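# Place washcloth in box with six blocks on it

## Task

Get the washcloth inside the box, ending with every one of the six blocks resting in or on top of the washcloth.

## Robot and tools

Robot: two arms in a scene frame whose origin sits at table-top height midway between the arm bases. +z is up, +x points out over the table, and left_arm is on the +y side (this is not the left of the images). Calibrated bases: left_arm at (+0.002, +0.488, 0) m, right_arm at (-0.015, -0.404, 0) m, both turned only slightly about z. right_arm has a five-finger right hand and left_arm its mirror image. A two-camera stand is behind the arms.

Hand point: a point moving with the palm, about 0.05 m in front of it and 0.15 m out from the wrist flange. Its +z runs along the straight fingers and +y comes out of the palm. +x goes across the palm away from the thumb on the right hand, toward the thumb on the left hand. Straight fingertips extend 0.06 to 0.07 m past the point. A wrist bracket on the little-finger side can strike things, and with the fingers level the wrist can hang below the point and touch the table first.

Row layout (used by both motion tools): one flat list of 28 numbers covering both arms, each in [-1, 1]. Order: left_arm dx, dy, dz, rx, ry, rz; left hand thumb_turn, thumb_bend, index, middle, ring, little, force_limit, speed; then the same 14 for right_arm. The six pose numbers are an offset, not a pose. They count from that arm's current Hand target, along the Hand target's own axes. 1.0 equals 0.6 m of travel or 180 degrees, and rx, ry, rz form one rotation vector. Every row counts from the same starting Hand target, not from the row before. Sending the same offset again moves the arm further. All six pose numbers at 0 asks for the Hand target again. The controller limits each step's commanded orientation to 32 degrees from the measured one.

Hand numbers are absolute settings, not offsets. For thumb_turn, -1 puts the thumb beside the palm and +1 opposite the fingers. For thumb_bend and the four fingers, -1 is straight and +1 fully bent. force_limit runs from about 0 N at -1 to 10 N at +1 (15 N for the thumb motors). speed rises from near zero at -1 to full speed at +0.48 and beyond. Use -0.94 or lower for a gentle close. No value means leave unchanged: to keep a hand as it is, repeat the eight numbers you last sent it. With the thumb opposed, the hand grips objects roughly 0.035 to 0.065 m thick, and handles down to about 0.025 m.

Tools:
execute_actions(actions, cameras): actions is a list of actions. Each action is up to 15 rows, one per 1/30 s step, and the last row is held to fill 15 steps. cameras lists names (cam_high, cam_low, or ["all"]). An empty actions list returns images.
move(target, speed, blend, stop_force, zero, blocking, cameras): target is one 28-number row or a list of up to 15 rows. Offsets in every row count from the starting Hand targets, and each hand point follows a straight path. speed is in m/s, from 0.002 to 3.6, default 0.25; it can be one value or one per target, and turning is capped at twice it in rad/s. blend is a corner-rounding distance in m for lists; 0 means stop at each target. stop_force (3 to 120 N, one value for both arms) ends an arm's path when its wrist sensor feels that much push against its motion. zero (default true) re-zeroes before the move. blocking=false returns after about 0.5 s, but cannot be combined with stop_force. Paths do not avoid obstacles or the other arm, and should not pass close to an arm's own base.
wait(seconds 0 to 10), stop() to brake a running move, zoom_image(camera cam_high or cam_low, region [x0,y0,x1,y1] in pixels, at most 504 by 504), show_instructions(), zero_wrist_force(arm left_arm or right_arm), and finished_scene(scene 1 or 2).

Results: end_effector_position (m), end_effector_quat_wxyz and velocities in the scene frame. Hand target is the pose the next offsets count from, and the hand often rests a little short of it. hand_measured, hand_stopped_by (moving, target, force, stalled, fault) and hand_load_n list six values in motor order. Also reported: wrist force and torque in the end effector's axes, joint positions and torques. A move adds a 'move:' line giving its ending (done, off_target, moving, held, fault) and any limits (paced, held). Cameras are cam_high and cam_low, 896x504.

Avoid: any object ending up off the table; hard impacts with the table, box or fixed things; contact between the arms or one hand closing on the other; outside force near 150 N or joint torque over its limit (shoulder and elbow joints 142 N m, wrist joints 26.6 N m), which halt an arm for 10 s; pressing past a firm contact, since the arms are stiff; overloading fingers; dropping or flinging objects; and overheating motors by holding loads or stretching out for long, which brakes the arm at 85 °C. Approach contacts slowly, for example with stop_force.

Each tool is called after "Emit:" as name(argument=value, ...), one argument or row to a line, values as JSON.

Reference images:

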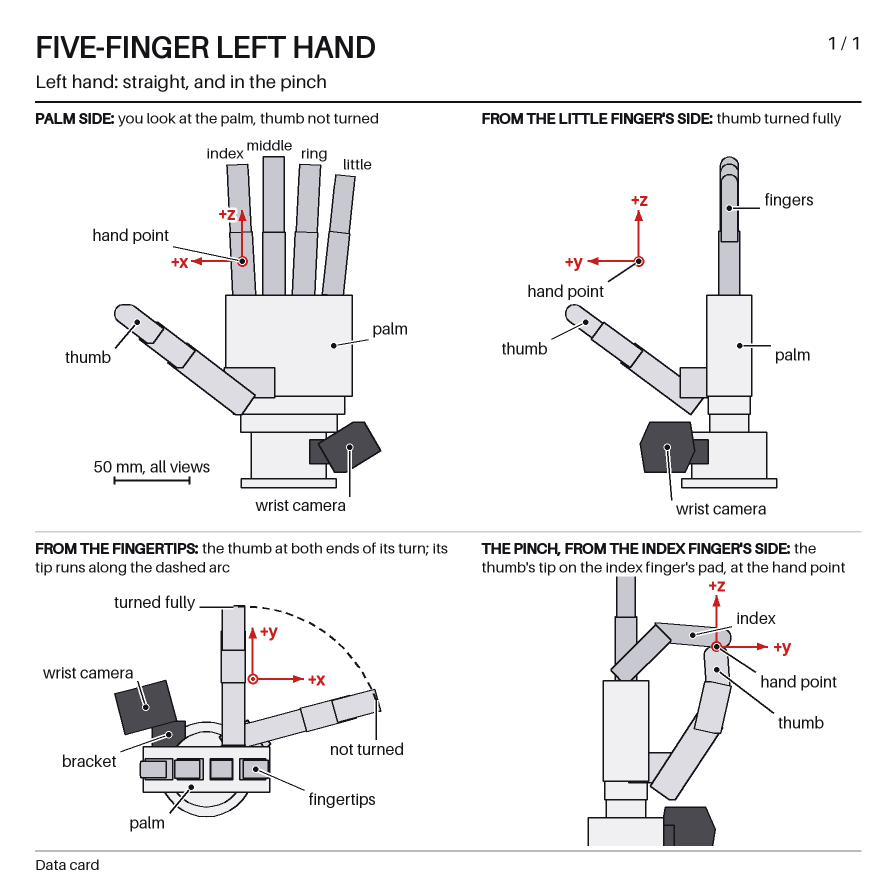

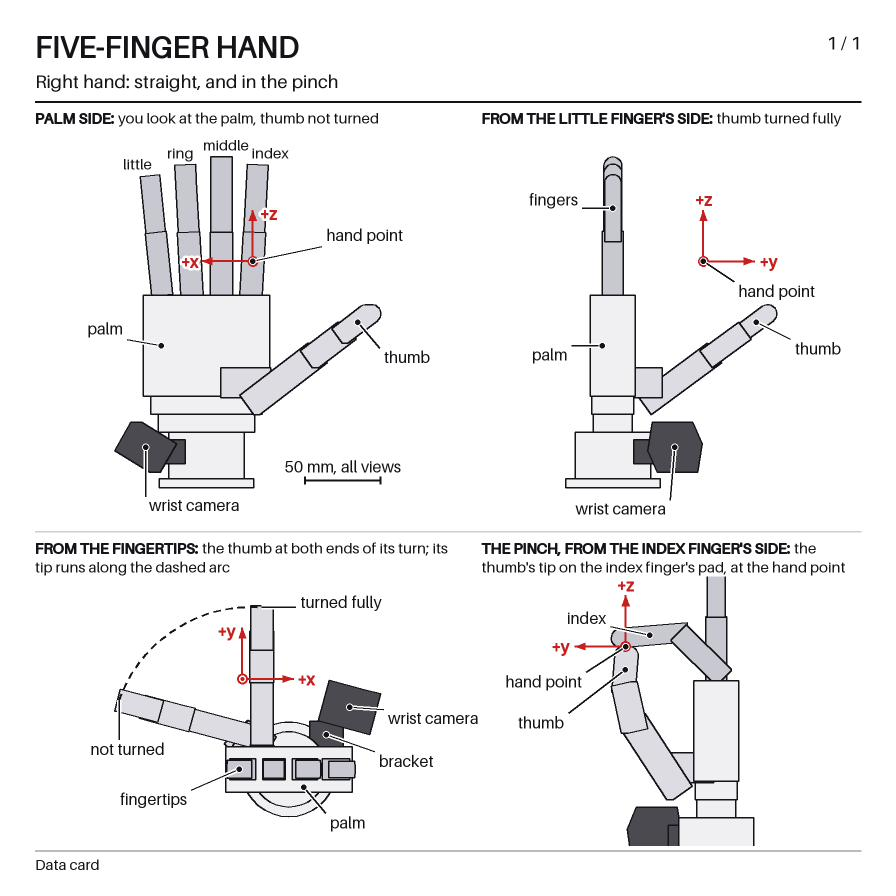

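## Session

Emit:
execute_actions(
  actions=[],
  cameras=["all"],
)

Scene clock: 0.00 s.
left_arm: end_effector_position=(+0.7694, +0.4011, +0.2861) hand_measured=(-1.000, -1.000, -1.000, -1.000, -1.000, -1.000) hand_load_n=(+0.0, +0.0, +0.0, +0.0, +0.0, +0.0) hand_stopped_by=(target, target, target, target, target, target) hand_force_limit=0.00 hand_speed=-0.80 end_effector_quat_wxyz=(-0.351, +0.873, -0.275, +0.195) | right_arm: end_effector_position=(+0.3963, -0.3141, +0.2077) hand_measured=(-1.000, -1.000, -1.000, -1.000, -1.000, -1.000) hand_load_n=(+0.0, +0.0, +0.0, +0.0, +0.0, +0.0) hand_stopped_by=(target, target, target, target, target, target) hand_force_limit=0.00 hand_speed=-0.80 end_effector_quat_wxyz=(-0.465, +0.804, +0.149, +0.340)
Joint positions: left_arm=[3.051 -2.595 -0.094 1.769 -2.125 2.334] | right_arm=[-0.777 -1.348 2.172 1.43 0.449 0.021]
Joint velocities: within noise
Joint torques (N m): no reading
Wrist force (N): no reading
Wrist torque (N m): no reading
Wrist force, peak (N): no reading
Hand target: left_arm +0.7694, +0.4011, +0.2861; -0.351, +0.873, -0.275, +0.195 | right_arm +0.3963, -0.3141, +0.2077; -0.465, +0.804, +0.149, +0.340

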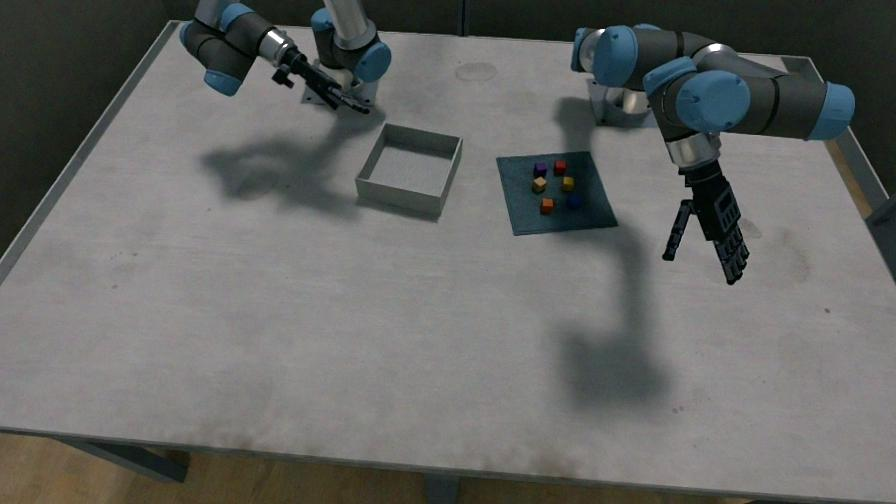

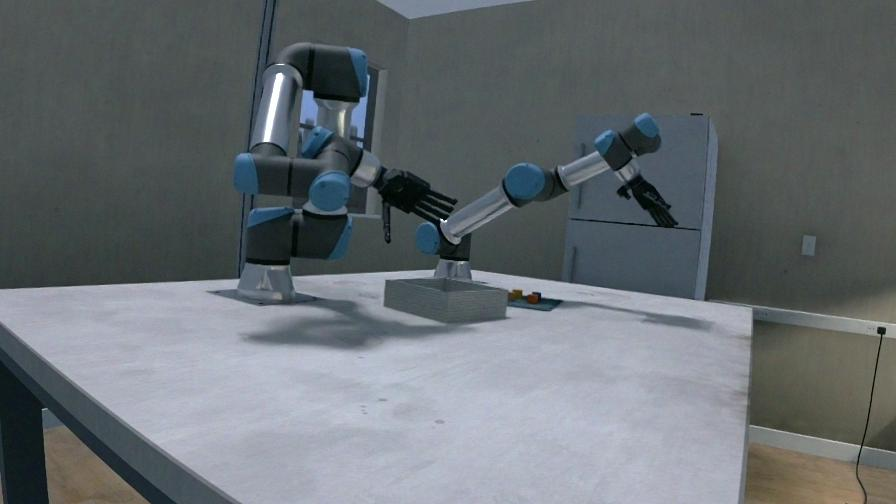

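Emit:
zoom_image(
  camera="cam_high",
  region=[485, 140, 635, 245],
)

Emit:
zoom_image(
  camera="cam_high",
  region=[340, 110, 480, 230],
)

Scaled by 3.360 from the camera's 896x504 image, which has a finer 1280x720 frame.

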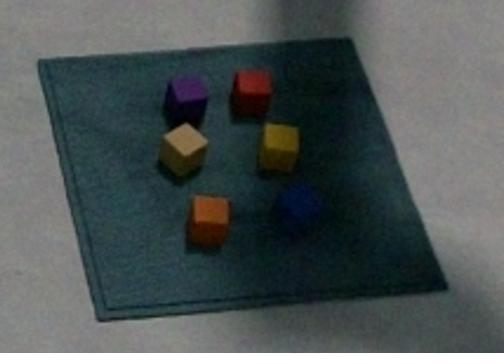

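Scaled by 3.600 from the camera's 896x504 image, which has a finer 1280x720 frame.

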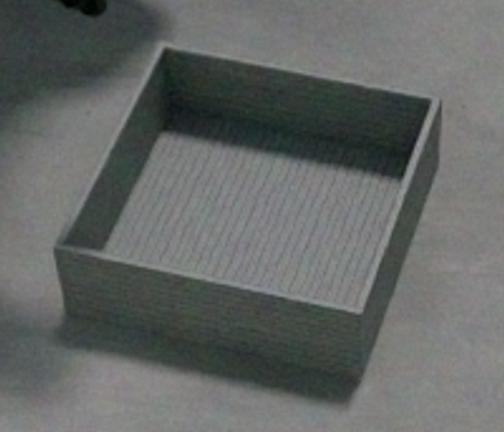

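Emit:
move(
  target=[
    [-0.1748,0.0871,-0.111,-0.0133,0.0667,0.096,1,-1,0,0,1,1,-0.5,0.2,0.0127,-0.2270,0.3015,-0.1172,0.0969,0.2008,1,-1,0.27,0.27,1,1,-0.5,0.2],
    [-0.3495,0.1742,-0.2220,-0.0266,0.1334,0.1919,1,-1,0,0,1,1,-0.5,0.2,-0.1423,-0.2828,0.6877,-0.2344,0.1939,0.4017,1,-1,0.27,0.27,1,1,-0.5,0.2],
  ],
  speed=0.35,
  blend=0.05,
  cameras=["all"],
)

Scene clock: 18.23 s.
left_arm: end_effector_position=(+0.5004, +0.4006, +0.2699) hand_measured=(+1.000, -1.000, +0.000, +0.000, +1.000, +1.000) hand_load_n=(+0.0, +0.0, +0.0, -0.5, +0.0, +0.0) hand_stopped_by=(target, target, target, target, target, target) hand_force_limit=-0.50 hand_speed=0.20 end_effector_quat_wxyz=(-0.293, +0.707, -0.594, +0.246) | right_arm: end_effector_position=(+0.4086, +0.1314, +0.1202) hand_measured=(+1.000, -1.000, +0.270, +0.270, +1.000, +1.000) hand_load_n=(+0.0, +0.0, +0.0, +0.0, +0.5, +0.0) hand_stopped_by=(target, target, target, target, target, target) hand_force_limit=-0.50 hand_speed=0.20 end_effector_quat_wxyz=(-0.294, +0.710, -0.591, +0.244)
Joint positions: left_arm=[3.24 -1.628 -1.583 2.426 -1.587 3.125] | right_arm=[0.745 -0.948 1.218 0.61 1.978 3.589]
Joint torques (N m): left_arm=[6.84 31.86 6.9 1.48 2.29 1.76] | right_arm=[9.21 -35.39 -25.46 3.07 2.21 1.66]
Wrist force (N): left_arm=[1.0 0.2 0.4] | right_arm=[0.3 0.2 1.1]
Wrist torque (N m): left_arm=[0.05 -0.11 0.06] | right_arm=[-0.09 0.08 -0.01]
Wrist force, peak (N): left_arm=[1.0 0.2 0.4] | right_arm=[-0.5 0.9 1.6]
Hand target: left_arm +0.5004, +0.4006, +0.2699; -0.293, +0.707, -0.594, +0.246 | right_arm +0.4086, +0.1314, +0.1202; -0.294, +0.710, -0.591, +0.244
Off the commanded pose: left_arm 0.000 m, 0 deg | right_arm 0.000 m, 0 deg.
move: done; limits=paced

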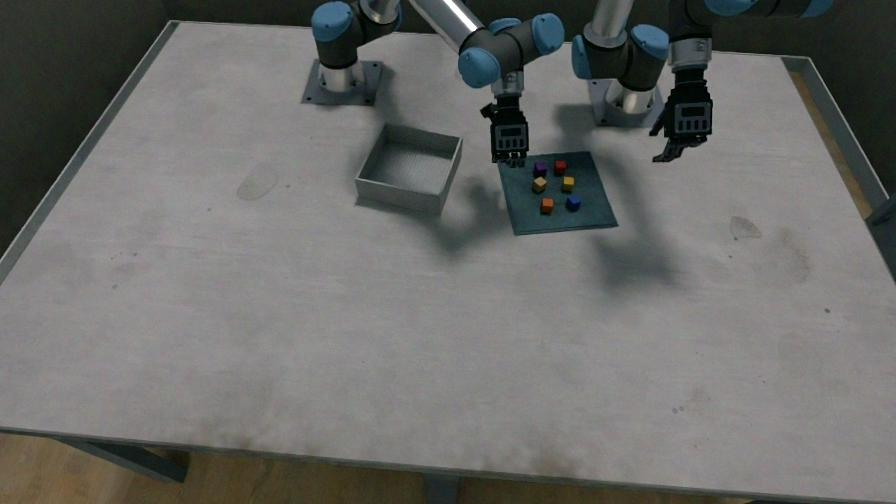

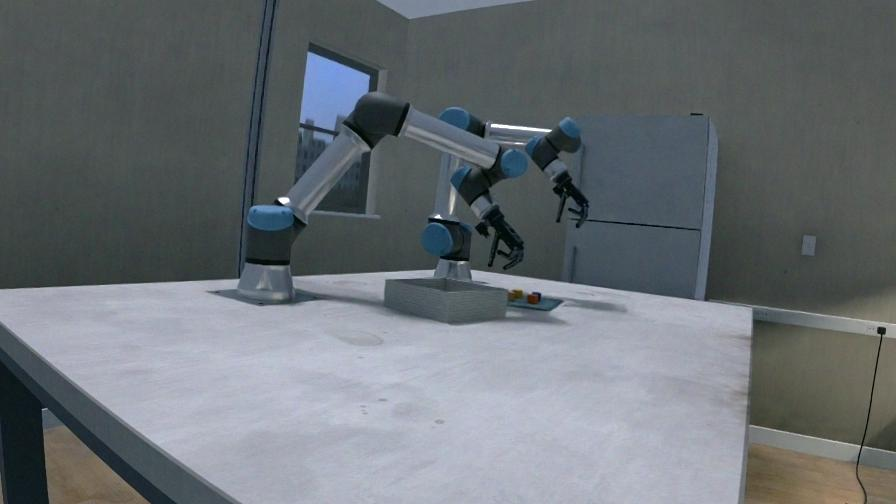

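Emit:
zoom_image(
  camera="cam_high",
  region=[475, 120, 625, 245],
)

Scaled by 3.360 from the camera's 896x504 image, which has a finer 1280x720 frame.

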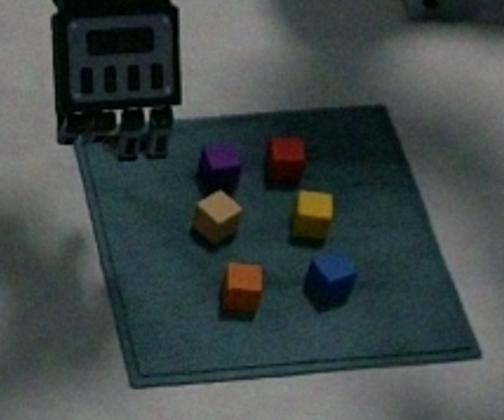

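Emit:
move(
  target=[0,0,0,0,0,0,1,-1,0,0,1,1,-0.5,0.2,0.0049,0.128,0.1266,0,0,0,1,-1,0.27,0.27,1,1,-0.5,0.2],
  speed=0.07,
  stop_force=4,
  cameras=["cam_high"],
)

Emit:
zoom_image(
  camera="cam_high",
  region=[475, 120, 625, 245],
)

Scene clock: 26.07 s.
left_arm: end_effector_position=(+0.5004, +0.4006, +0.2699) hand_measured=(+1.000, -1.000, +0.000, +0.000, +1.000, +1.000) hand_load_n=(+0.0, +0.0, +0.0, +0.0, +0.0, +0.0) hand_stopped_by=(target, target, target, target, target, target) hand_force_limit=-0.50 hand_speed=0.20 end_effector_quat_wxyz=(-0.293, +0.707, -0.594, +0.246) | right_arm: end_effector_position=(+0.4084, +0.1285, +0.0179) hand_measured=(+1.000, -1.000, +0.270, +0.270, +1.000, +1.000) hand_load_n=(+0.0, +0.0, +0.0, -3.5, +0.0, +0.0) hand_stopped_by=(target, target, target, target, target, target) hand_force_limit=-0.50 hand_speed=0.20 end_effector_quat_wxyz=(-0.294, +0.710, -0.591, +0.244)
Joint positions: left_arm=[3.24 -1.628 -1.583 2.426 -1.587 3.125] | right_arm=[0.742 -0.861 1.349 0.391 1.976 3.586]
Joint torques (N m): left_arm=[6.79 31.77 7.45 1.44 2.4 1.71] | right_arm=[9.1 -60.59 -22.63 3.26 1.12 1.7]
Wrist force (N): left_arm=[0.4 0.0 0.5] | right_arm=[0.2 -3.1 -2.1]
Wrist torque (N m): left_arm=[0.01 -0.02 0.04] | right_arm=[-0.15 0.15 0.04]
Wrist force, peak (N): left_arm=[1.1 0.0 0.3] | right_arm=[1.0 -20.9 -18.1]
Hand target: left_arm +0.5004, +0.4006, +0.2699; -0.293, +0.707, -0.594, +0.246 | right_arm +0.4084, +0.1285, +0.0179; -0.294, +0.710, -0.591, +0.244 (not the last commanded pose)
Off the commanded pose: left_arm 0.000 m, 0 deg | right_arm 0.006 m, 0 deg.
move: contact (right_arm)
Images, in order (width x height): cam_high 896x504.

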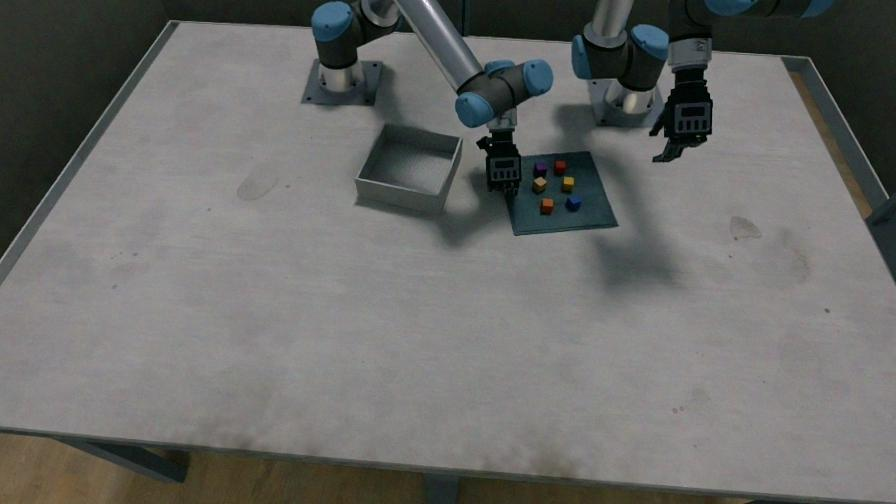

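Scaled by 3.360 from the camera's 896x504 image, which has a finer 1280x720 frame.

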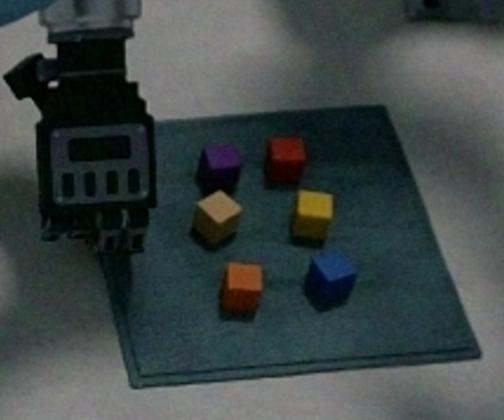

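Emit:
move(
  target=[0,0,0,0,0,0,1,-1,0,0,1,1,-0.5,0.2,0,0.0012,0.0012,0,0,0,1,0.1,0.27,0.27,1,1,0.0,0],
  speed=0.05,
)

Emit:
move(
  target=[0,0,0,0,0,0,1,-1,0,0,1,1,-0.5,0.2,0,0,0,0,0,0,1,0.15,0.5,0.5,1,1,0.3,-0.3],
  speed=0.05,
  cameras=["cam_high"],
)

Emit:
zoom_image(
  camera="cam_high",
  region=[475, 120, 625, 245],
)

Scene clock: 27.60 s.
left_arm: end_effector_position=(+0.5004, +0.4006, +0.2699) hand_measured=(+1.000, -1.000, +0.000, +0.000, +1.000, +1.000) hand_load_n=(+0.0, +0.0, +0.0, +0.0, +0.5, +0.0) hand_stopped_by=(target, target, target, target, target, target) hand_force_limit=-0.50 hand_speed=0.20 end_effector_quat_wxyz=(-0.293, +0.707, -0.594, +0.246) | right_arm: end_effector_position=(+0.4084, +0.1286, +0.0169) hand_measured=(+1.000, -0.442, +0.270, +0.270, +1.000, +1.000) hand_load_n=(+2.0, +11.5, +0.0, -3.0, +0.0, +0.0) hand_stopped_by=(target, force, target, target, target, target) hand_force_limit=0.00 hand_speed=0.00 end_effector_quat_wxyz=(-0.294, +0.710, -0.591, +0.244)
Joint positions: left_arm=[3.24 -1.628 -1.583 2.426 -1.587 3.125] | right_arm=[0.742 -0.86 1.35 0.389 1.976 3.586]
Joint torques (N m): left_arm=[6.85 31.79 7.18 1.46 2.43 1.8] | right_arm=[7.19 -27.41 -2.82 -0.89 1.2 1.6]
Wrist force (N): left_arm=[0.6 0.2 0.3] | right_arm=[0.6 -8.6 -9.2]
Wrist torque (N m): left_arm=[0.06 -0.06 0.04] | right_arm=[-0.21 0.24 -0.06]
Wrist force, peak (N): left_arm=[0.9 0.2 0.4] | right_arm=[0.6 -8.6 -9.2]
Hand target: left_arm +0.5004, +0.4006, +0.2699; -0.293, +0.707, -0.594, +0.246 | right_arm +0.4084, +0.1285, +0.0169; -0.294, +0.710, -0.591, +0.244
Off the commanded pose: left_arm 0.000 m, 0 deg | right_arm 0.000 m, 0 deg.
move: done

Scene clock: 28.10 s.
left_arm: end_effector_position=(+0.5004, +0.4006, +0.2699) hand_measured=(+1.000, -1.000, +0.000, +0.000, +1.000, +1.000) hand_load_n=(+0.0, +0.0, +0.0, +0.0, +0.0, +0.5) hand_stopped_by=(target, target, target, target, target, target) hand_force_limit=-0.50 hand_speed=0.20 end_effector_quat_wxyz=(-0.293, +0.707, -0.594, +0.246) | right_arm: end_effector_position=(+0.4084, +0.1285, +0.0168) hand_measured=(+1.000, -0.444, +0.500, +0.324, +1.000, +1.000) hand_load_n=(+3.5, +17.5, +0.0, +12.0, +0.0, +0.0) hand_stopped_by=(target, force, target, force, target, target) hand_force_limit=0.30 hand_speed=-0.30 end_effector_quat_wxyz=(-0.294, +0.710, -0.591, +0.244)
Joint positions: left_arm=[3.24 -1.628 -1.583 2.426 -1.587 3.125] | right_arm=[0.742 -0.86 1.35 0.389 1.976 3.586]
Joint torques (N m): left_arm=[6.94 31.5 6.87 1.39 2.36 1.71] | right_arm=[5.63 -47.26 -14.07 -0.25 1.15 1.52]
Wrist force (N): left_arm=[0.4 0.1 0.4] | right_arm=[-0.1 -0.7 -0.5]
Wrist torque (N m): left_arm=[0.04 -0.03 0.03] | right_arm=[-0.09 0.12 0.06]
Wrist force, peak (N): left_arm=[0.8 0.5 0.3] | right_arm=[0.4 -8.8 -9.4]
Hand target: left_arm +0.5004, +0.4006, +0.2699; -0.293, +0.707, -0.594, +0.246 | right_arm +0.4084, +0.1285, +0.0169; -0.294, +0.710, -0.591, +0.244
Off the commanded pose: left_arm 0.000 m, 0 deg | right_arm 0.000 m, 0 deg.
move: done
Images, in order (width x height): cam_high 896x504.

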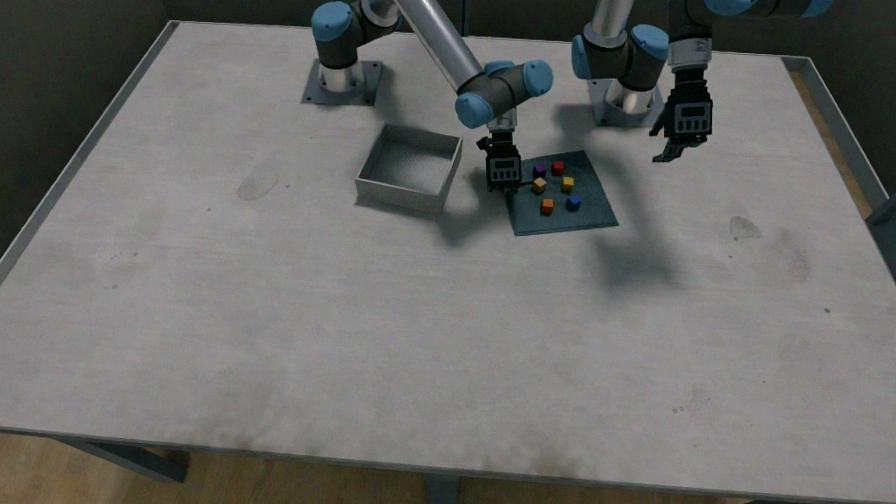

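Scaled by 3.360 from the camera's 896x504 image, which has a finer 1280x720 frame.

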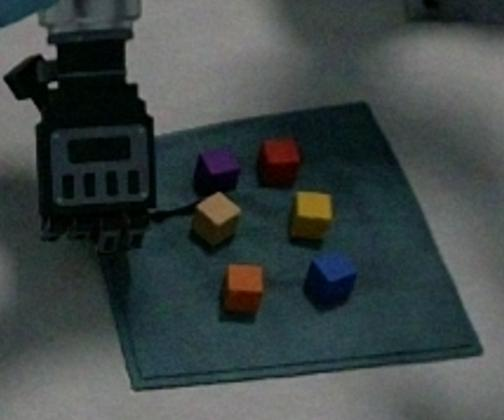

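Emit:
move(
  target=[0,0,0,0,0,0,1,-1,0,0,1,1,-0.5,0.2,0,-0.0978,-0.0978,0,0,0,1,0.15,0.5,0.5,1,1,0.3,-0.3],
  speed=0.08,
  cameras=["cam_high"],
)

Emit:
zoom_image(
  camera="cam_high",
  region=[475, 120, 625, 245],
)

Scene clock: 30.33 s.
left_arm: end_effector_position=(+0.5004, +0.4006, +0.2699) hand_measured=(+1.000, -1.000, +0.000, +0.000, +1.000, +1.000) hand_load_n=(+0.0, +0.0, +0.0, +0.0, +0.0, +0.0) hand_stopped_by=(target, target, target, target, target, target) hand_force_limit=-0.50 hand_speed=0.20 end_effector_quat_wxyz=(-0.293, +0.707, -0.594, +0.246) | right_arm: end_effector_position=(+0.4085, +0.1285, +0.0998) hand_measured=(+1.000, -0.444, +0.500, +0.324, +1.000, +1.000) hand_load_n=(+3.5, +16.5, +0.0, +12.5, +0.0, +0.0) hand_stopped_by=(target, force, target, force, target, target) hand_force_limit=0.30 hand_speed=-0.30 end_effector_quat_wxyz=(-0.294, +0.710, -0.591, +0.244)
Joint positions: left_arm=[3.24 -1.628 -1.583 2.426 -1.587 3.125] | right_arm=[0.742 -0.94 1.258 0.561 1.975 3.586]
Joint torques (N m): left_arm=[6.95 31.75 6.88 1.27 2.38 1.77] | right_arm=[-8.19 -62.47 -25.62 3.07 0.82 1.48]
Wrist force (N): left_arm=[0.8 0.1 0.3] | right_arm=[0.1 0.5 1.3]
Wrist torque (N m): left_arm=[0.05 -0.10 0.06] | right_arm=[-0.10 0.08 0.10]
Wrist force, peak (N): left_arm=[1.0 0.2 0.2] | right_arm=[-0.4 0.7 1.8]
Hand target: left_arm +0.5004, +0.4006, +0.2699; -0.293, +0.707, -0.594, +0.246 | right_arm +0.4085, +0.1285, +0.0999; -0.294, +0.710, -0.591, +0.244
Off the commanded pose: left_arm 0.000 m, 0 deg | right_arm 0.000 m, 0 deg.
move: done
Images, in order (width x height): cam_high 896x504.

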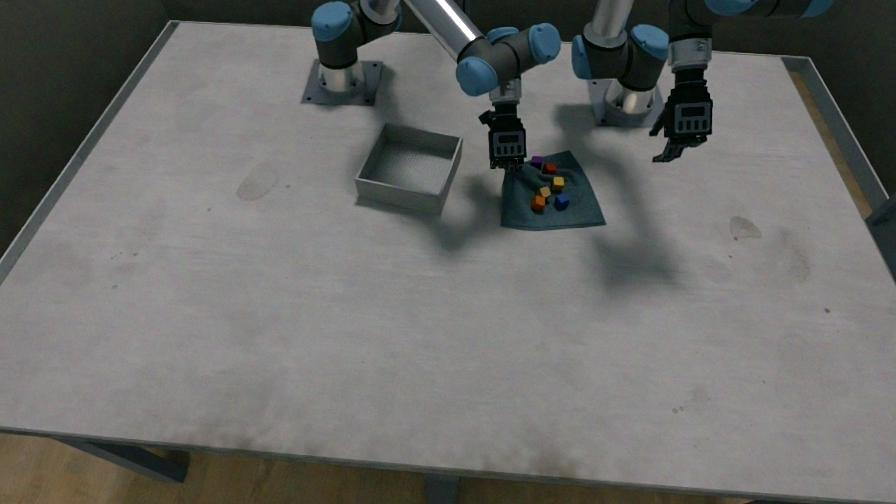

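Scaled by 3.360 from the camera's 896x504 image, which has a finer 1280x720 frame.

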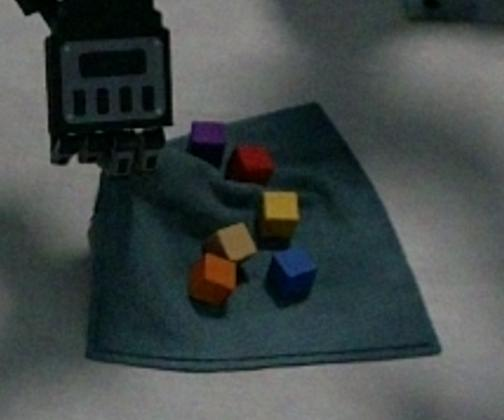

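Emit:
move(
  target=[0,0,0,0,0,0,1,-1,0,0,1,1,-0.5,0.2,0,-0.0943,-0.0943,0,0,0,1,0.15,0.5,0.5,1,1,0.3,-0.3],
  speed=0.08,
  cameras=["cam_high"],
)

Emit:
zoom_image(
  camera="cam_high",
  region=[475, 120, 625, 245],
)

Scene clock: 32.27 s.
left_arm: end_effector_position=(+0.5004, +0.4006, +0.2699) hand_measured=(+1.000, -1.000, +0.000, +0.000, +1.000, +1.000) hand_load_n=(+0.0, +0.0, +0.0, +0.0, +0.0, +0.0) hand_stopped_by=(target, target, target, target, target, target) hand_force_limit=-0.50 hand_speed=0.20 end_effector_quat_wxyz=(-0.293, +0.707, -0.594, +0.246) | right_arm: end_effector_position=(+0.4086, +0.1284, +0.1798) hand_measured=(+1.000, -0.444, +0.500, +0.324, +1.000, +1.000) hand_load_n=(+3.5, +16.5, +0.0, +12.5, +0.0, +0.0) hand_stopped_by=(target, force, target, force, target, target) hand_force_limit=0.30 hand_speed=-0.30 end_effector_quat_wxyz=(-0.294, +0.710, -0.591, +0.244)
Joint positions: left_arm=[3.24 -1.628 -1.583 2.426 -1.587 3.125] | right_arm=[0.741 -0.986 1.123 0.741 1.975 3.586]
Joint torques (N m): left_arm=[6.55 31.83 6.76 1.42 2.39 1.7] | right_arm=[-6.01 -60.72 -26.4 3.08 1.75 1.65]
Wrist force (N): left_arm=[1.1 0.3 0.3] | right_arm=[0.1 0.6 1.4]
Wrist torque (N m): left_arm=[0.07 -0.12 0.06] | right_arm=[-0.05 0.07 0.12]
Wrist force, peak (N): left_arm=[1.1 0.3 0.3] | right_arm=[-0.1 0.7 1.9]
Hand target: left_arm +0.5004, +0.4006, +0.2699; -0.293, +0.707, -0.594, +0.246 | right_arm +0.4086, +0.1284, +0.1799; -0.294, +0.710, -0.591, +0.244
Off the commanded pose: left_arm 0.000 m, 0 deg | right_arm 0.000 m, 0 deg.
move: done
Images, in order (width x height): cam_high 896x504.

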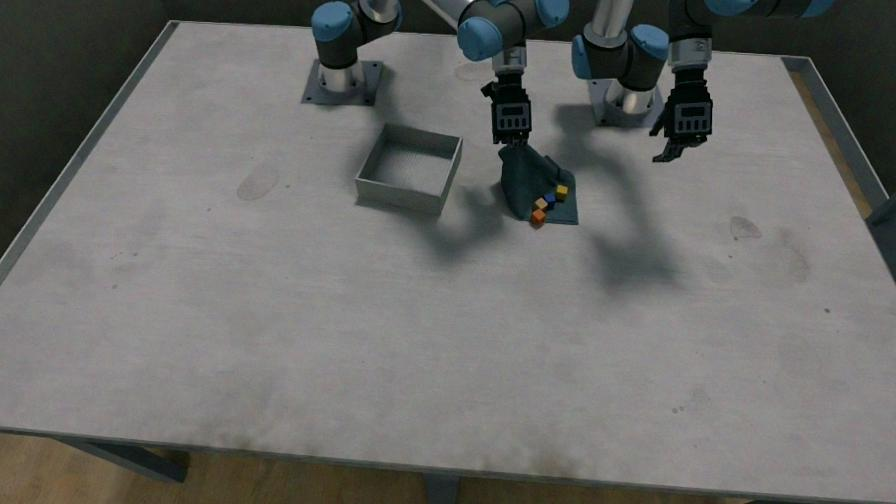

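Scaled by 3.360 from the camera's 896x504 image, which has a finer 1280x720 frame.

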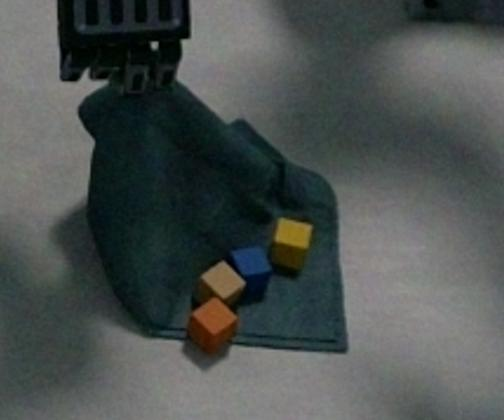

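Emit:
move(
  target=[0,0,0,0,0,0,1,-1,0,0,1,1,-0.5,0.2,0,-0.0825,-0.0825,0,0,0,1,0.15,0.5,0.5,1,1,0.3,-0.3],
  speed=0.08,
  cameras=["cam_high"],
)

Emit:
zoom_image(
  camera="cam_high",
  region=[475, 120, 625, 245],
)

Scene clock: 34.33 s.
left_arm: end_effector_position=(+0.5004, +0.4006, +0.2699) hand_measured=(+1.000, -1.000, +0.000, +0.000, +1.000, +1.000) hand_load_n=(+0.0, +0.0, +0.0, +0.0, +0.0, +0.0) hand_stopped_by=(target, target, target, target, target, target) hand_force_limit=-0.50 hand_speed=0.20 end_effector_quat_wxyz=(-0.293, +0.707, -0.594, +0.246) | right_arm: end_effector_position=(+0.4086, +0.1284, +0.2499) hand_measured=(+1.000, -0.444, +0.500, +0.324, +1.000, +1.000) hand_load_n=(+3.5, +16.5, +0.0, +12.5, +0.0, +0.0) hand_stopped_by=(target, force, target, force, target, target) hand_force_limit=0.30 hand_speed=-0.30 end_effector_quat_wxyz=(-0.294, +0.710, -0.591, +0.244)
Joint positions: left_arm=[3.24 -1.628 -1.583 2.426 -1.587 3.125] | right_arm=[0.741 -0.995 0.959 0.914 1.975 3.586]
Joint torques (N m): left_arm=[6.56 31.66 7.03 1.35 2.35 1.6] | right_arm=[-2.04 -34.54 -26.93 3.11 2.16 1.62]
Wrist force (N): left_arm=[0.9 0.3 0.2] | right_arm=[0.2 0.6 1.3]
Wrist torque (N m): left_arm=[0.07 -0.10 0.06] | right_arm=[-0.05 0.08 0.13]
Wrist force, peak (N): left_arm=[1.1 0.3 0.0] | right_arm=[0.0 1.0 1.8]
Hand target: left_arm +0.5004, +0.4006, +0.2699; -0.293, +0.707, -0.594, +0.246 | right_arm +0.4086, +0.1284, +0.2499; -0.294, +0.710, -0.591, +0.244
Off the commanded pose: left_arm 0.000 m, 0 deg | right_arm 0.000 m, 0 deg.
move: done
Images, in order (width x height): cam_high 896x504.

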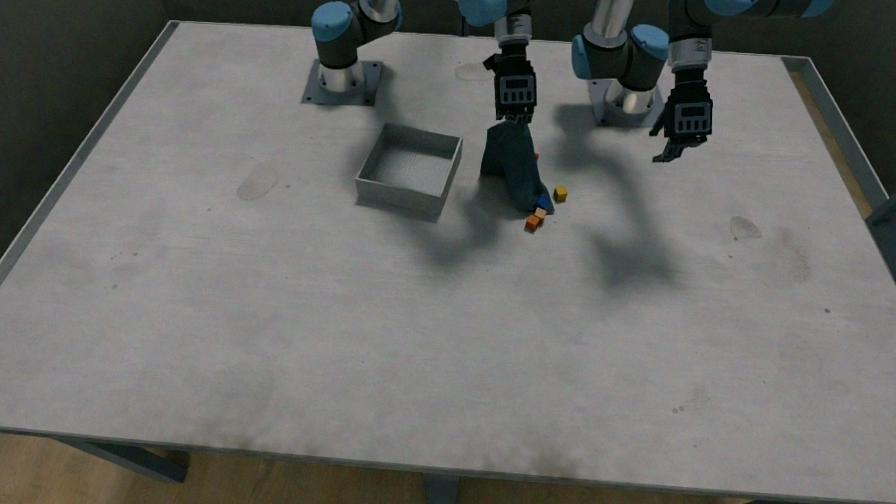

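Scaled by 3.360 from the camera's 896x504 image, which has a finer 1280x720 frame.

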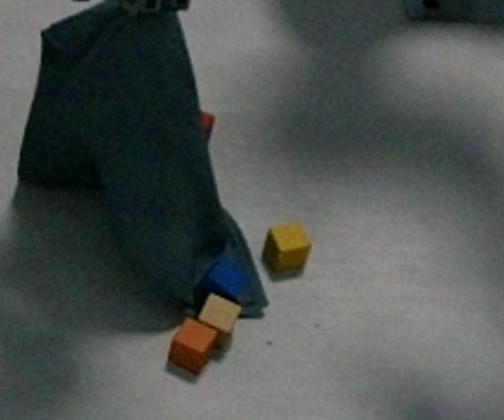

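Emit:
move(
  target=[0,0,0,0,0,0,1,-1,0,0,1,1,-0.5,0.2,0,-0.0766,-0.0766,0,0,0,1,0.15,0.5,0.5,1,1,0.3,-0.3],
  speed=0.08,
  cameras=["cam_high"],
)

Emit:
zoom_image(
  camera="cam_high",
  region=[475, 120, 625, 245],
)

Scene clock: 36.30 s.
left_arm: end_effector_position=(+0.5004, +0.4006, +0.2699) hand_measured=(+1.000, -1.000, +0.000, +0.000, +1.000, +1.000) hand_load_n=(+0.5, -0.5, +0.0, +0.0, +0.0, +0.0) hand_stopped_by=(target, target, target, target, target, target) hand_force_limit=-0.50 hand_speed=0.20 end_effector_quat_wxyz=(-0.293, +0.707, -0.594, +0.246) | right_arm: end_effector_position=(+0.4087, +0.1283, +0.3148) hand_measured=(+1.000, -0.444, +0.500, +0.324, +1.000, +1.000) hand_load_n=(+4.0, +16.5, +0.0, +12.5, +0.0, +0.0) hand_stopped_by=(target, force, target, force, target, target) hand_force_limit=0.30 hand_speed=-0.30 end_effector_quat_wxyz=(-0.294, +0.710, -0.591, +0.244)
Joint positions: left_arm=[3.24 -1.628 -1.583 2.426 -1.587 3.125] | right_arm=[0.741 -0.97 0.751 1.097 1.975 3.586]
Joint torques (N m): left_arm=[6 31.84 7.01 1.29 2.33 1.76] | right_arm=[3.25 -35.7 -26.12 2.94 2.29 1.71]
Wrist force (N): left_arm=[0.7 0.5 0.1] | right_arm=[-0.1 0.6 1.2]
Wrist torque (N m): left_arm=[0.11 -0.08 0.03] | right_arm=[-0.05 0.13 0.05]
Wrist force, peak (N): left_arm=[1.0 0.5 0.2] | right_arm=[0.0 1.1 1.8]
Hand target: left_arm +0.5004, +0.4006, +0.2699; -0.293, +0.707, -0.594, +0.246 | right_arm +0.4087, +0.1283, +0.3149; -0.294, +0.710, -0.591, +0.244
Off the commanded pose: left_arm 0.000 m, 0 deg | right_arm 0.000 m, 0 deg.
move: done
Images, in order (width x height): cam_high 896x504.

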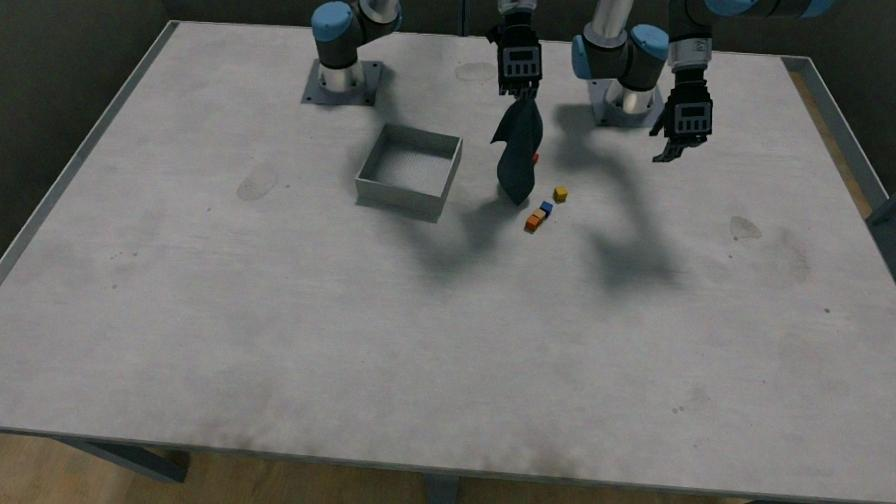

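Scaled by 3.360 from the camera's 896x504 image, which has a finer 1280x720 frame.

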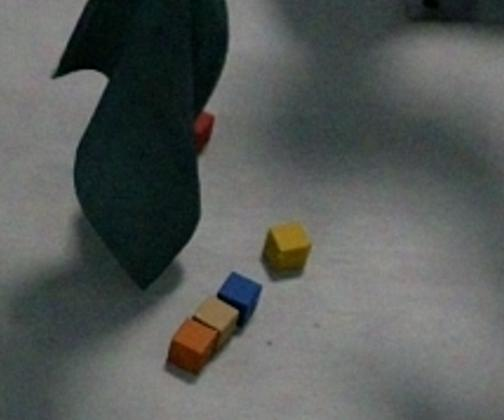

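Emit:
move(
  target=[
    [0,0,0,0,0,0,1,-1,0,0,1,1,-0.5,0.2,0.0328,-0.0368,-0.0455,0,0,0,1,0.15,0.5,0.5,1,1,0.3,-0.3],
    [0,0,0,0,0,0,1,-1,0,0,1,1,-0.5,0.2,0.1615,-0.065,-0.1,0,0,0,1,0.15,0.5,0.5,1,1,0.3,-0.3],
    [0,0,0,0,0,0,1,-1,0,0,1,1,-0.5,0.2,0.346,-0.074,-0.15,0,0,0,1,0.15,0.5,0.5,1,1,0.3,-0.3],
  ],
  speed=0.2,
  blend=0.03,
  cameras=["all"],
)

Emit:
zoom_image(
  camera="cam_high",
  region=[475, 120, 625, 245],
)

Emit:
zoom_image(
  camera="cam_high",
  region=[340, 60, 500, 230],
)

Scene clock: 41.60 s.
left_arm: end_effector_position=(+0.5004, +0.4006, +0.2699) hand_measured=(+1.000, -1.000, +0.000, +0.000, +1.000, +1.000) hand_load_n=(+0.0, +0.0, +0.0, +0.0, +0.0, +0.0) hand_stopped_by=(target, target, target, target, target, target) hand_force_limit=-0.50 hand_speed=0.20 end_effector_quat_wxyz=(-0.293, +0.707, -0.594, +0.246) | right_arm: end_effector_position=(+0.4147, -0.0817, +0.4097) hand_measured=(+1.000, -0.444, +0.500, +0.324, +1.000, +1.000) hand_load_n=(+3.5, +16.5, +0.0, +12.5, +0.0, +0.0) hand_stopped_by=(target, force, target, force, target, target) hand_force_limit=0.30 hand_speed=-0.30 end_effector_quat_wxyz=(-0.294, +0.710, -0.591, +0.244)
Joint positions: left_arm=[3.24 -1.628 -1.583 2.426 -1.587 3.125] | right_arm=[0.353 -1.382 1.074 1.105 1.714 3.287]
Joint torques (N m): left_arm=[6.3 32.16 7.19 1.23 2.29 1.61] | right_arm=[-7.67 -43.36 -8.94 -1.35 -1.2 -1.87]
Wrist force (N): left_arm=[0.7 0.0 0.2] | right_arm=[0.6 0.7 1.4]
Wrist torque (N m): left_arm=[0.04 -0.08 0.06] | right_arm=[-0.07 0.08 0.12]
Wrist force, peak (N): left_arm=[1.1 0.4 0.5] | right_arm=[-0.5 1.3 2.5]
Hand target: left_arm +0.5004, +0.4006, +0.2699; -0.293, +0.707, -0.594, +0.246 | right_arm +0.4147, -0.0817, +0.4098; -0.294, +0.710, -0.591, +0.244
Off the commanded pose: left_arm 0.000 m, 0 deg | right_arm 0.000 m, 0 deg.
move: done; blend cut to 0.0201 m at target 1

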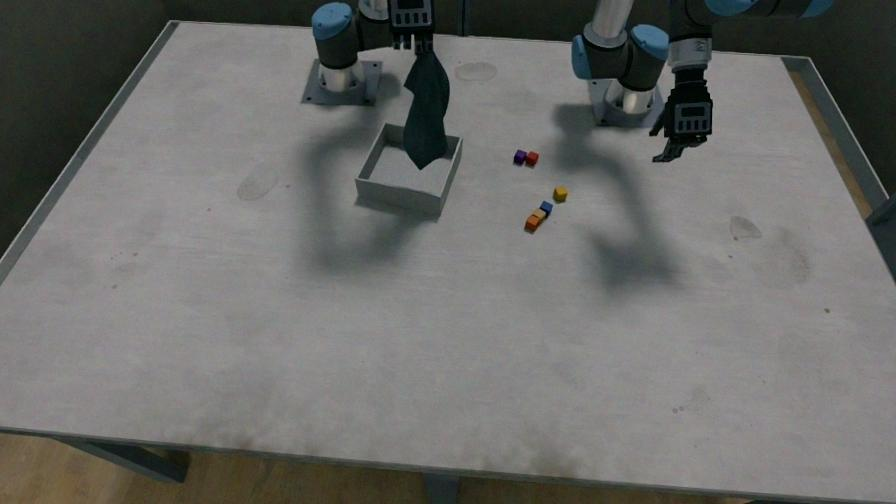

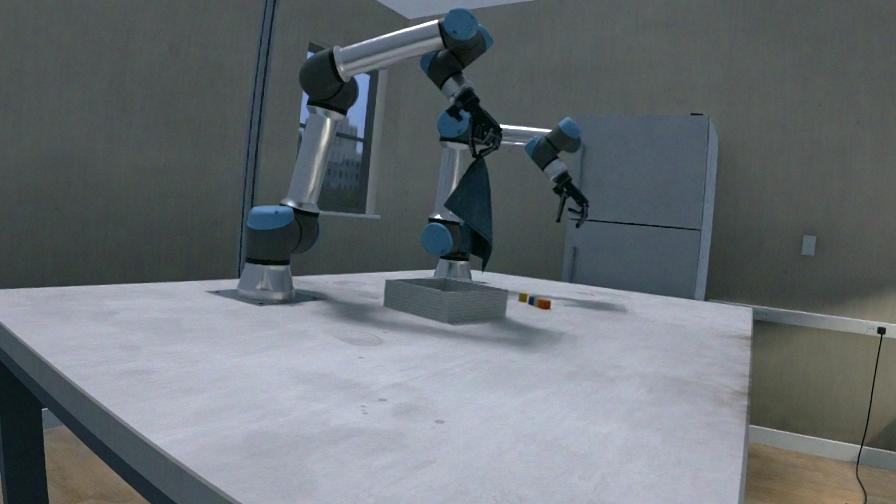

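Scaled by 3.360 from the camera's 896x504 image, which has a finer 1280x720 frame.

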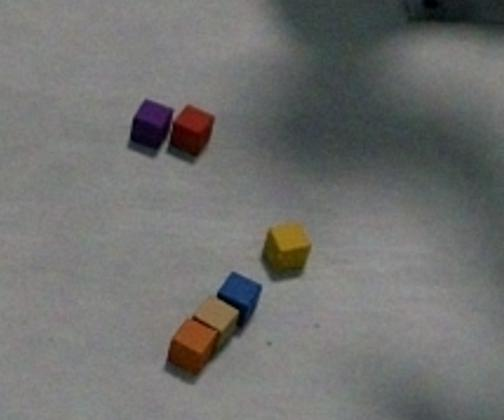

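Scaled by 2.965 from the camera's 896x504 image, which has a finer 1280x720 frame.

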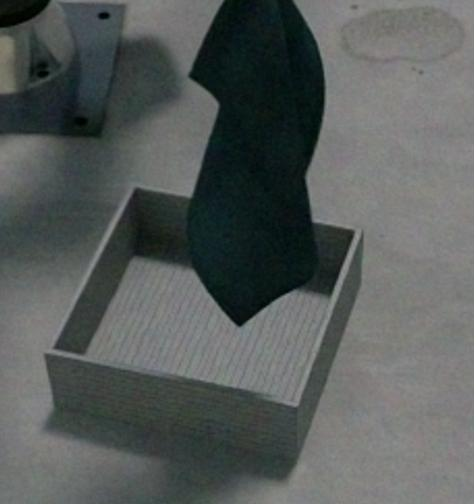

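Emit:
zoom_image(
  camera="cam_high",
  region=[505, 142, 550, 172],
)

Emit:
zoom_image(
  camera="cam_high",
  region=[520, 180, 580, 235],
)

Emit:
move(
  target=[
    [0,0,0,0,0,0,1,-1,0,0,1,1,-0.5,0.2,-0.0148,0.157,0.173,0,0,0,1,0.15,0.5,0.5,1,1,0.3,-0.3],
    [0,0,0,0,0,0,1,-1,0,0,1,1,-0.5,0.2,0.0352,0.294,0.201,0,0,0,1,0.15,0.5,0.5,1,1,0.3,-0.3],
    [0,0,0,0,0,0,1,-1,0,0,1,1,-0.5,0.2,0.0887,0.4315,0.2285,0,0,0,1,0.15,0.5,0.5,1,1,0.3,-0.3],
    [0,0,0,0,0,0,1,-1,0,0,1,1,-0.5,0.2,0.145,0.5468,0.2428,0,0,0,1,0.15,0.5,0.5,1,1,0.3,-0.3],
  ],
  speed=0.12,
  blend=0.03,
  cameras=["cam_high"],
)

Emit:
zoom_image(
  camera="cam_high",
  region=[340, 80, 490, 220],
)

Scaled by 11.200 from the camera's 896x504 image, which has a finer 1280x720 frame.

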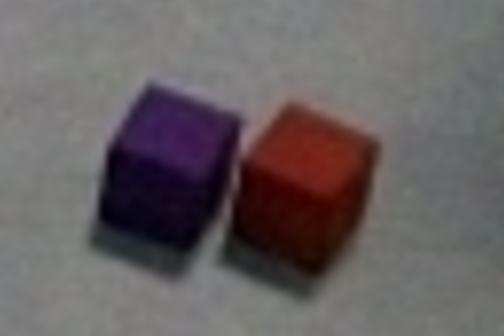

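Scaled by 8.400 from the camera's 896x504 image, which has a finer 1280x720 frame.

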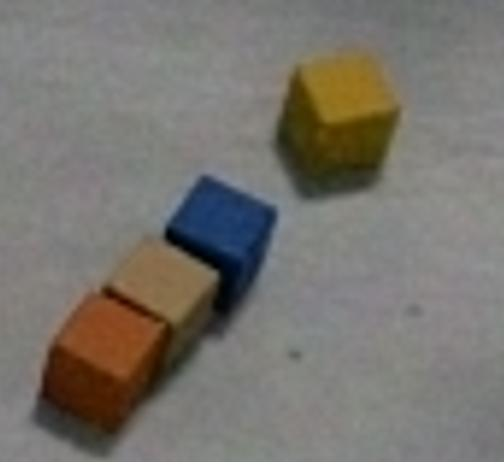

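Scene clock: 49.20 s.
left_arm: end_effector_position=(+0.5004, +0.4006, +0.2699) hand_measured=(+1.000, -1.000, +0.000, +0.000, +1.000, +1.000) hand_load_n=(+0.0, +0.0, +0.0, +0.0, +0.0, +0.0) hand_stopped_by=(target, target, target, target, target, target) hand_force_limit=-0.50 hand_speed=0.20 end_effector_quat_wxyz=(-0.293, +0.707, -0.594, +0.246) | right_arm: end_effector_position=(+0.3034, -0.1904, +0.0748) hand_measured=(+1.000, -0.444, +0.500, +0.324, +1.000, +1.000) hand_load_n=(+4.0, +15.5, +0.0, +10.5, +0.0, +0.0) hand_stopped_by=(target, force, target, force, target, target) hand_force_limit=0.30 hand_speed=-0.30 end_effector_quat_wxyz=(-0.294, +0.710, -0.591, +0.244)
Joint positions: left_arm=[3.24 -1.628 -1.583 2.426 -1.587 3.125] | right_arm=[0.092 -1.672 2.269 0.19 1.53 3.102]
Joint torques (N m): left_arm=[5.61 32.2 7.52 1.2 2.14 1.51] | right_arm=[-8.31 -26.72 -6.25 -1.2 -1.16 -1.78]
Wrist force (N): left_arm=[0.9 0.0 0.2] | right_arm=[0.2 0.7 1.6]
Wrist torque (N m): left_arm=[0.03 -0.10 0.06] | right_arm=[-0.07 0.09 0.11]
Wrist force, peak (N): left_arm=[1.1 0.1 0.3] | right_arm=[0.5 1.5 1.7]
Hand target: left_arm +0.5004, +0.4006, +0.2699; -0.293, +0.707, -0.594, +0.246 | right_arm +0.3034, -0.1905, +0.0748; -0.294, +0.710, -0.591, +0.244
Off the commanded pose: left_arm 0.000 m, 0 deg | right_arm 0.000 m, 0 deg.
move: done
Images, in order (width x height): cam_high 896x504.

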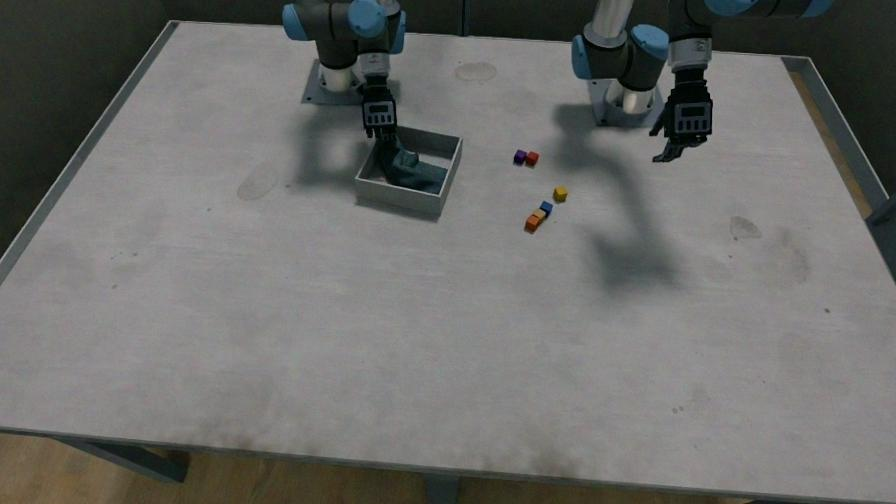

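Scaled by 3.360 from the camera's 896x504 image, which has a finer 1280x720 frame.

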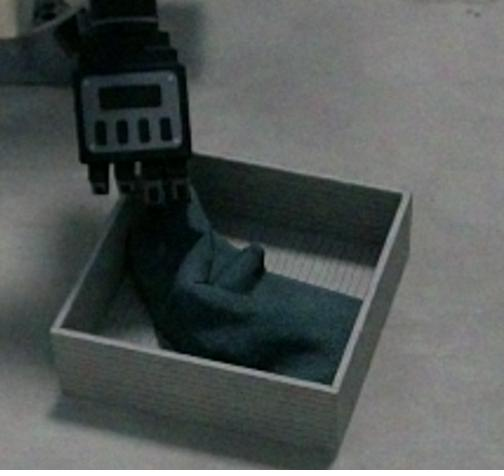

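Emit:
move(
  target=[
    [0,0,0,0,0,0,1,-1,0,0,1,1,-0.5,0.2,0,0.0118,0.0118,0,0,0,1,0.15,0.5,0.5,1,1,0.3,-0.3],
    [0,0,0,0,0,0,1,-1,0,0,1,1,-0.5,0.2,0,0.0118,0.0118,0,0,0,1,-0.65,0.15,0.15,1,1,0.3,-0.2],
    [0,0,0,0,0,0,1,-1,0,0,1,1,-0.5,0.2,0,-0.14,-0.14,0,0,0,1,-0.65,0.15,0.15,1,1,0.3,-0.2],
  ],
  speed=[0.1,0.1,0.2],
  cameras=["cam_high"],
)

Emit:
zoom_image(
  camera="cam_high",
  region=[340, 80, 490, 220],
)

Scene clock: 52.50 s.
left_arm: end_effector_position=(+0.5004, +0.4006, +0.2699) hand_measured=(+1.000, -1.000, +0.000, +0.000, +1.000, +1.000) hand_load_n=(+0.0, -0.5, +0.0, +0.0, +0.0, +0.0) hand_stopped_by=(target, target, target, target, target, target) hand_force_limit=-0.50 hand_speed=0.20 end_effector_quat_wxyz=(-0.293, +0.707, -0.594, +0.246) | right_arm: end_effector_position=(+0.3035, -0.1905, +0.1935) hand_measured=(+1.000, -0.650, +0.150, +0.150, +1.000, +1.000) hand_load_n=(+0.0, +0.0, +0.0, +0.0, +0.0, +0.0) hand_stopped_by=(target, target, target, target, target, target) hand_force_limit=0.30 hand_speed=-0.20 end_effector_quat_wxyz=(-0.294, +0.710, -0.591, +0.244)
Joint positions: left_arm=[3.24 -1.628 -1.583 2.426 -1.587 3.125] | right_arm=[0.092 -1.808 2.045 0.55 1.529 3.101]
Joint torques (N m): left_arm=[5.39 32.13 7.92 1.18 2.18 1.52] | right_arm=[-8.88 -23.8 -26.78 2.77 -1.33 -1.78]
Wrist force (N): left_arm=[0.9 0.2 0.2] | right_arm=[0.6 0.5 1.4]
Wrist torque (N m): left_arm=[0.06 -0.11 0.06] | right_arm=[-0.12 0.03 0.13]
Wrist force, peak (N): left_arm=[1.0 0.3 0.4] | right_arm=[0.2 1.6 2.4]
Hand target: left_arm +0.5004, +0.4006, +0.2699; -0.293, +0.707, -0.594, +0.246 | right_arm +0.3035, -0.1905, +0.1936; -0.294, +0.710, -0.591, +0.244
Off the commanded pose: left_arm 0.000 m, 0 deg | right_arm 0.000 m, 0 deg.
move: done
Images, in order (width x height): cam_high 896x504.

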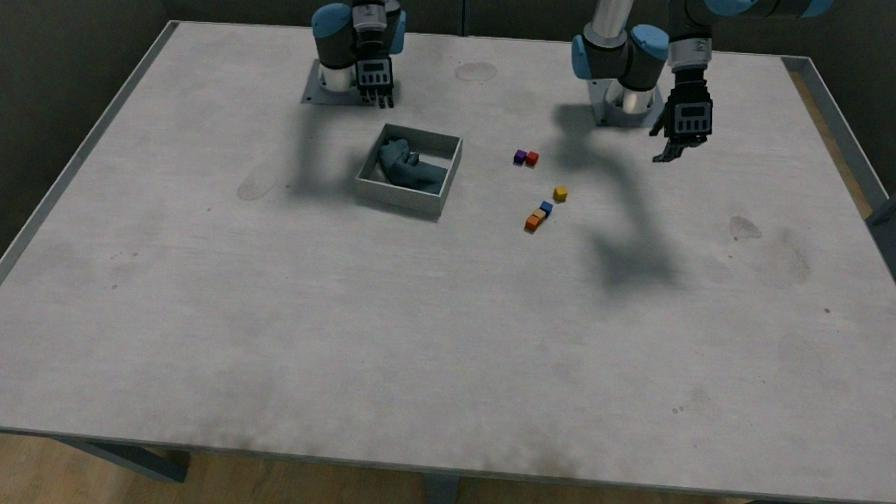

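Scaled by 3.360 from the camera's 896x504 image, which has a finer 1280x720 frame.

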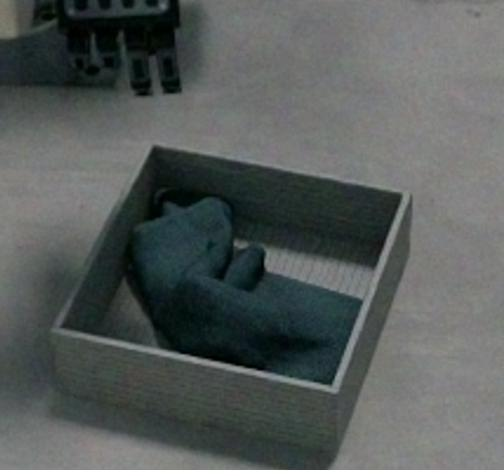

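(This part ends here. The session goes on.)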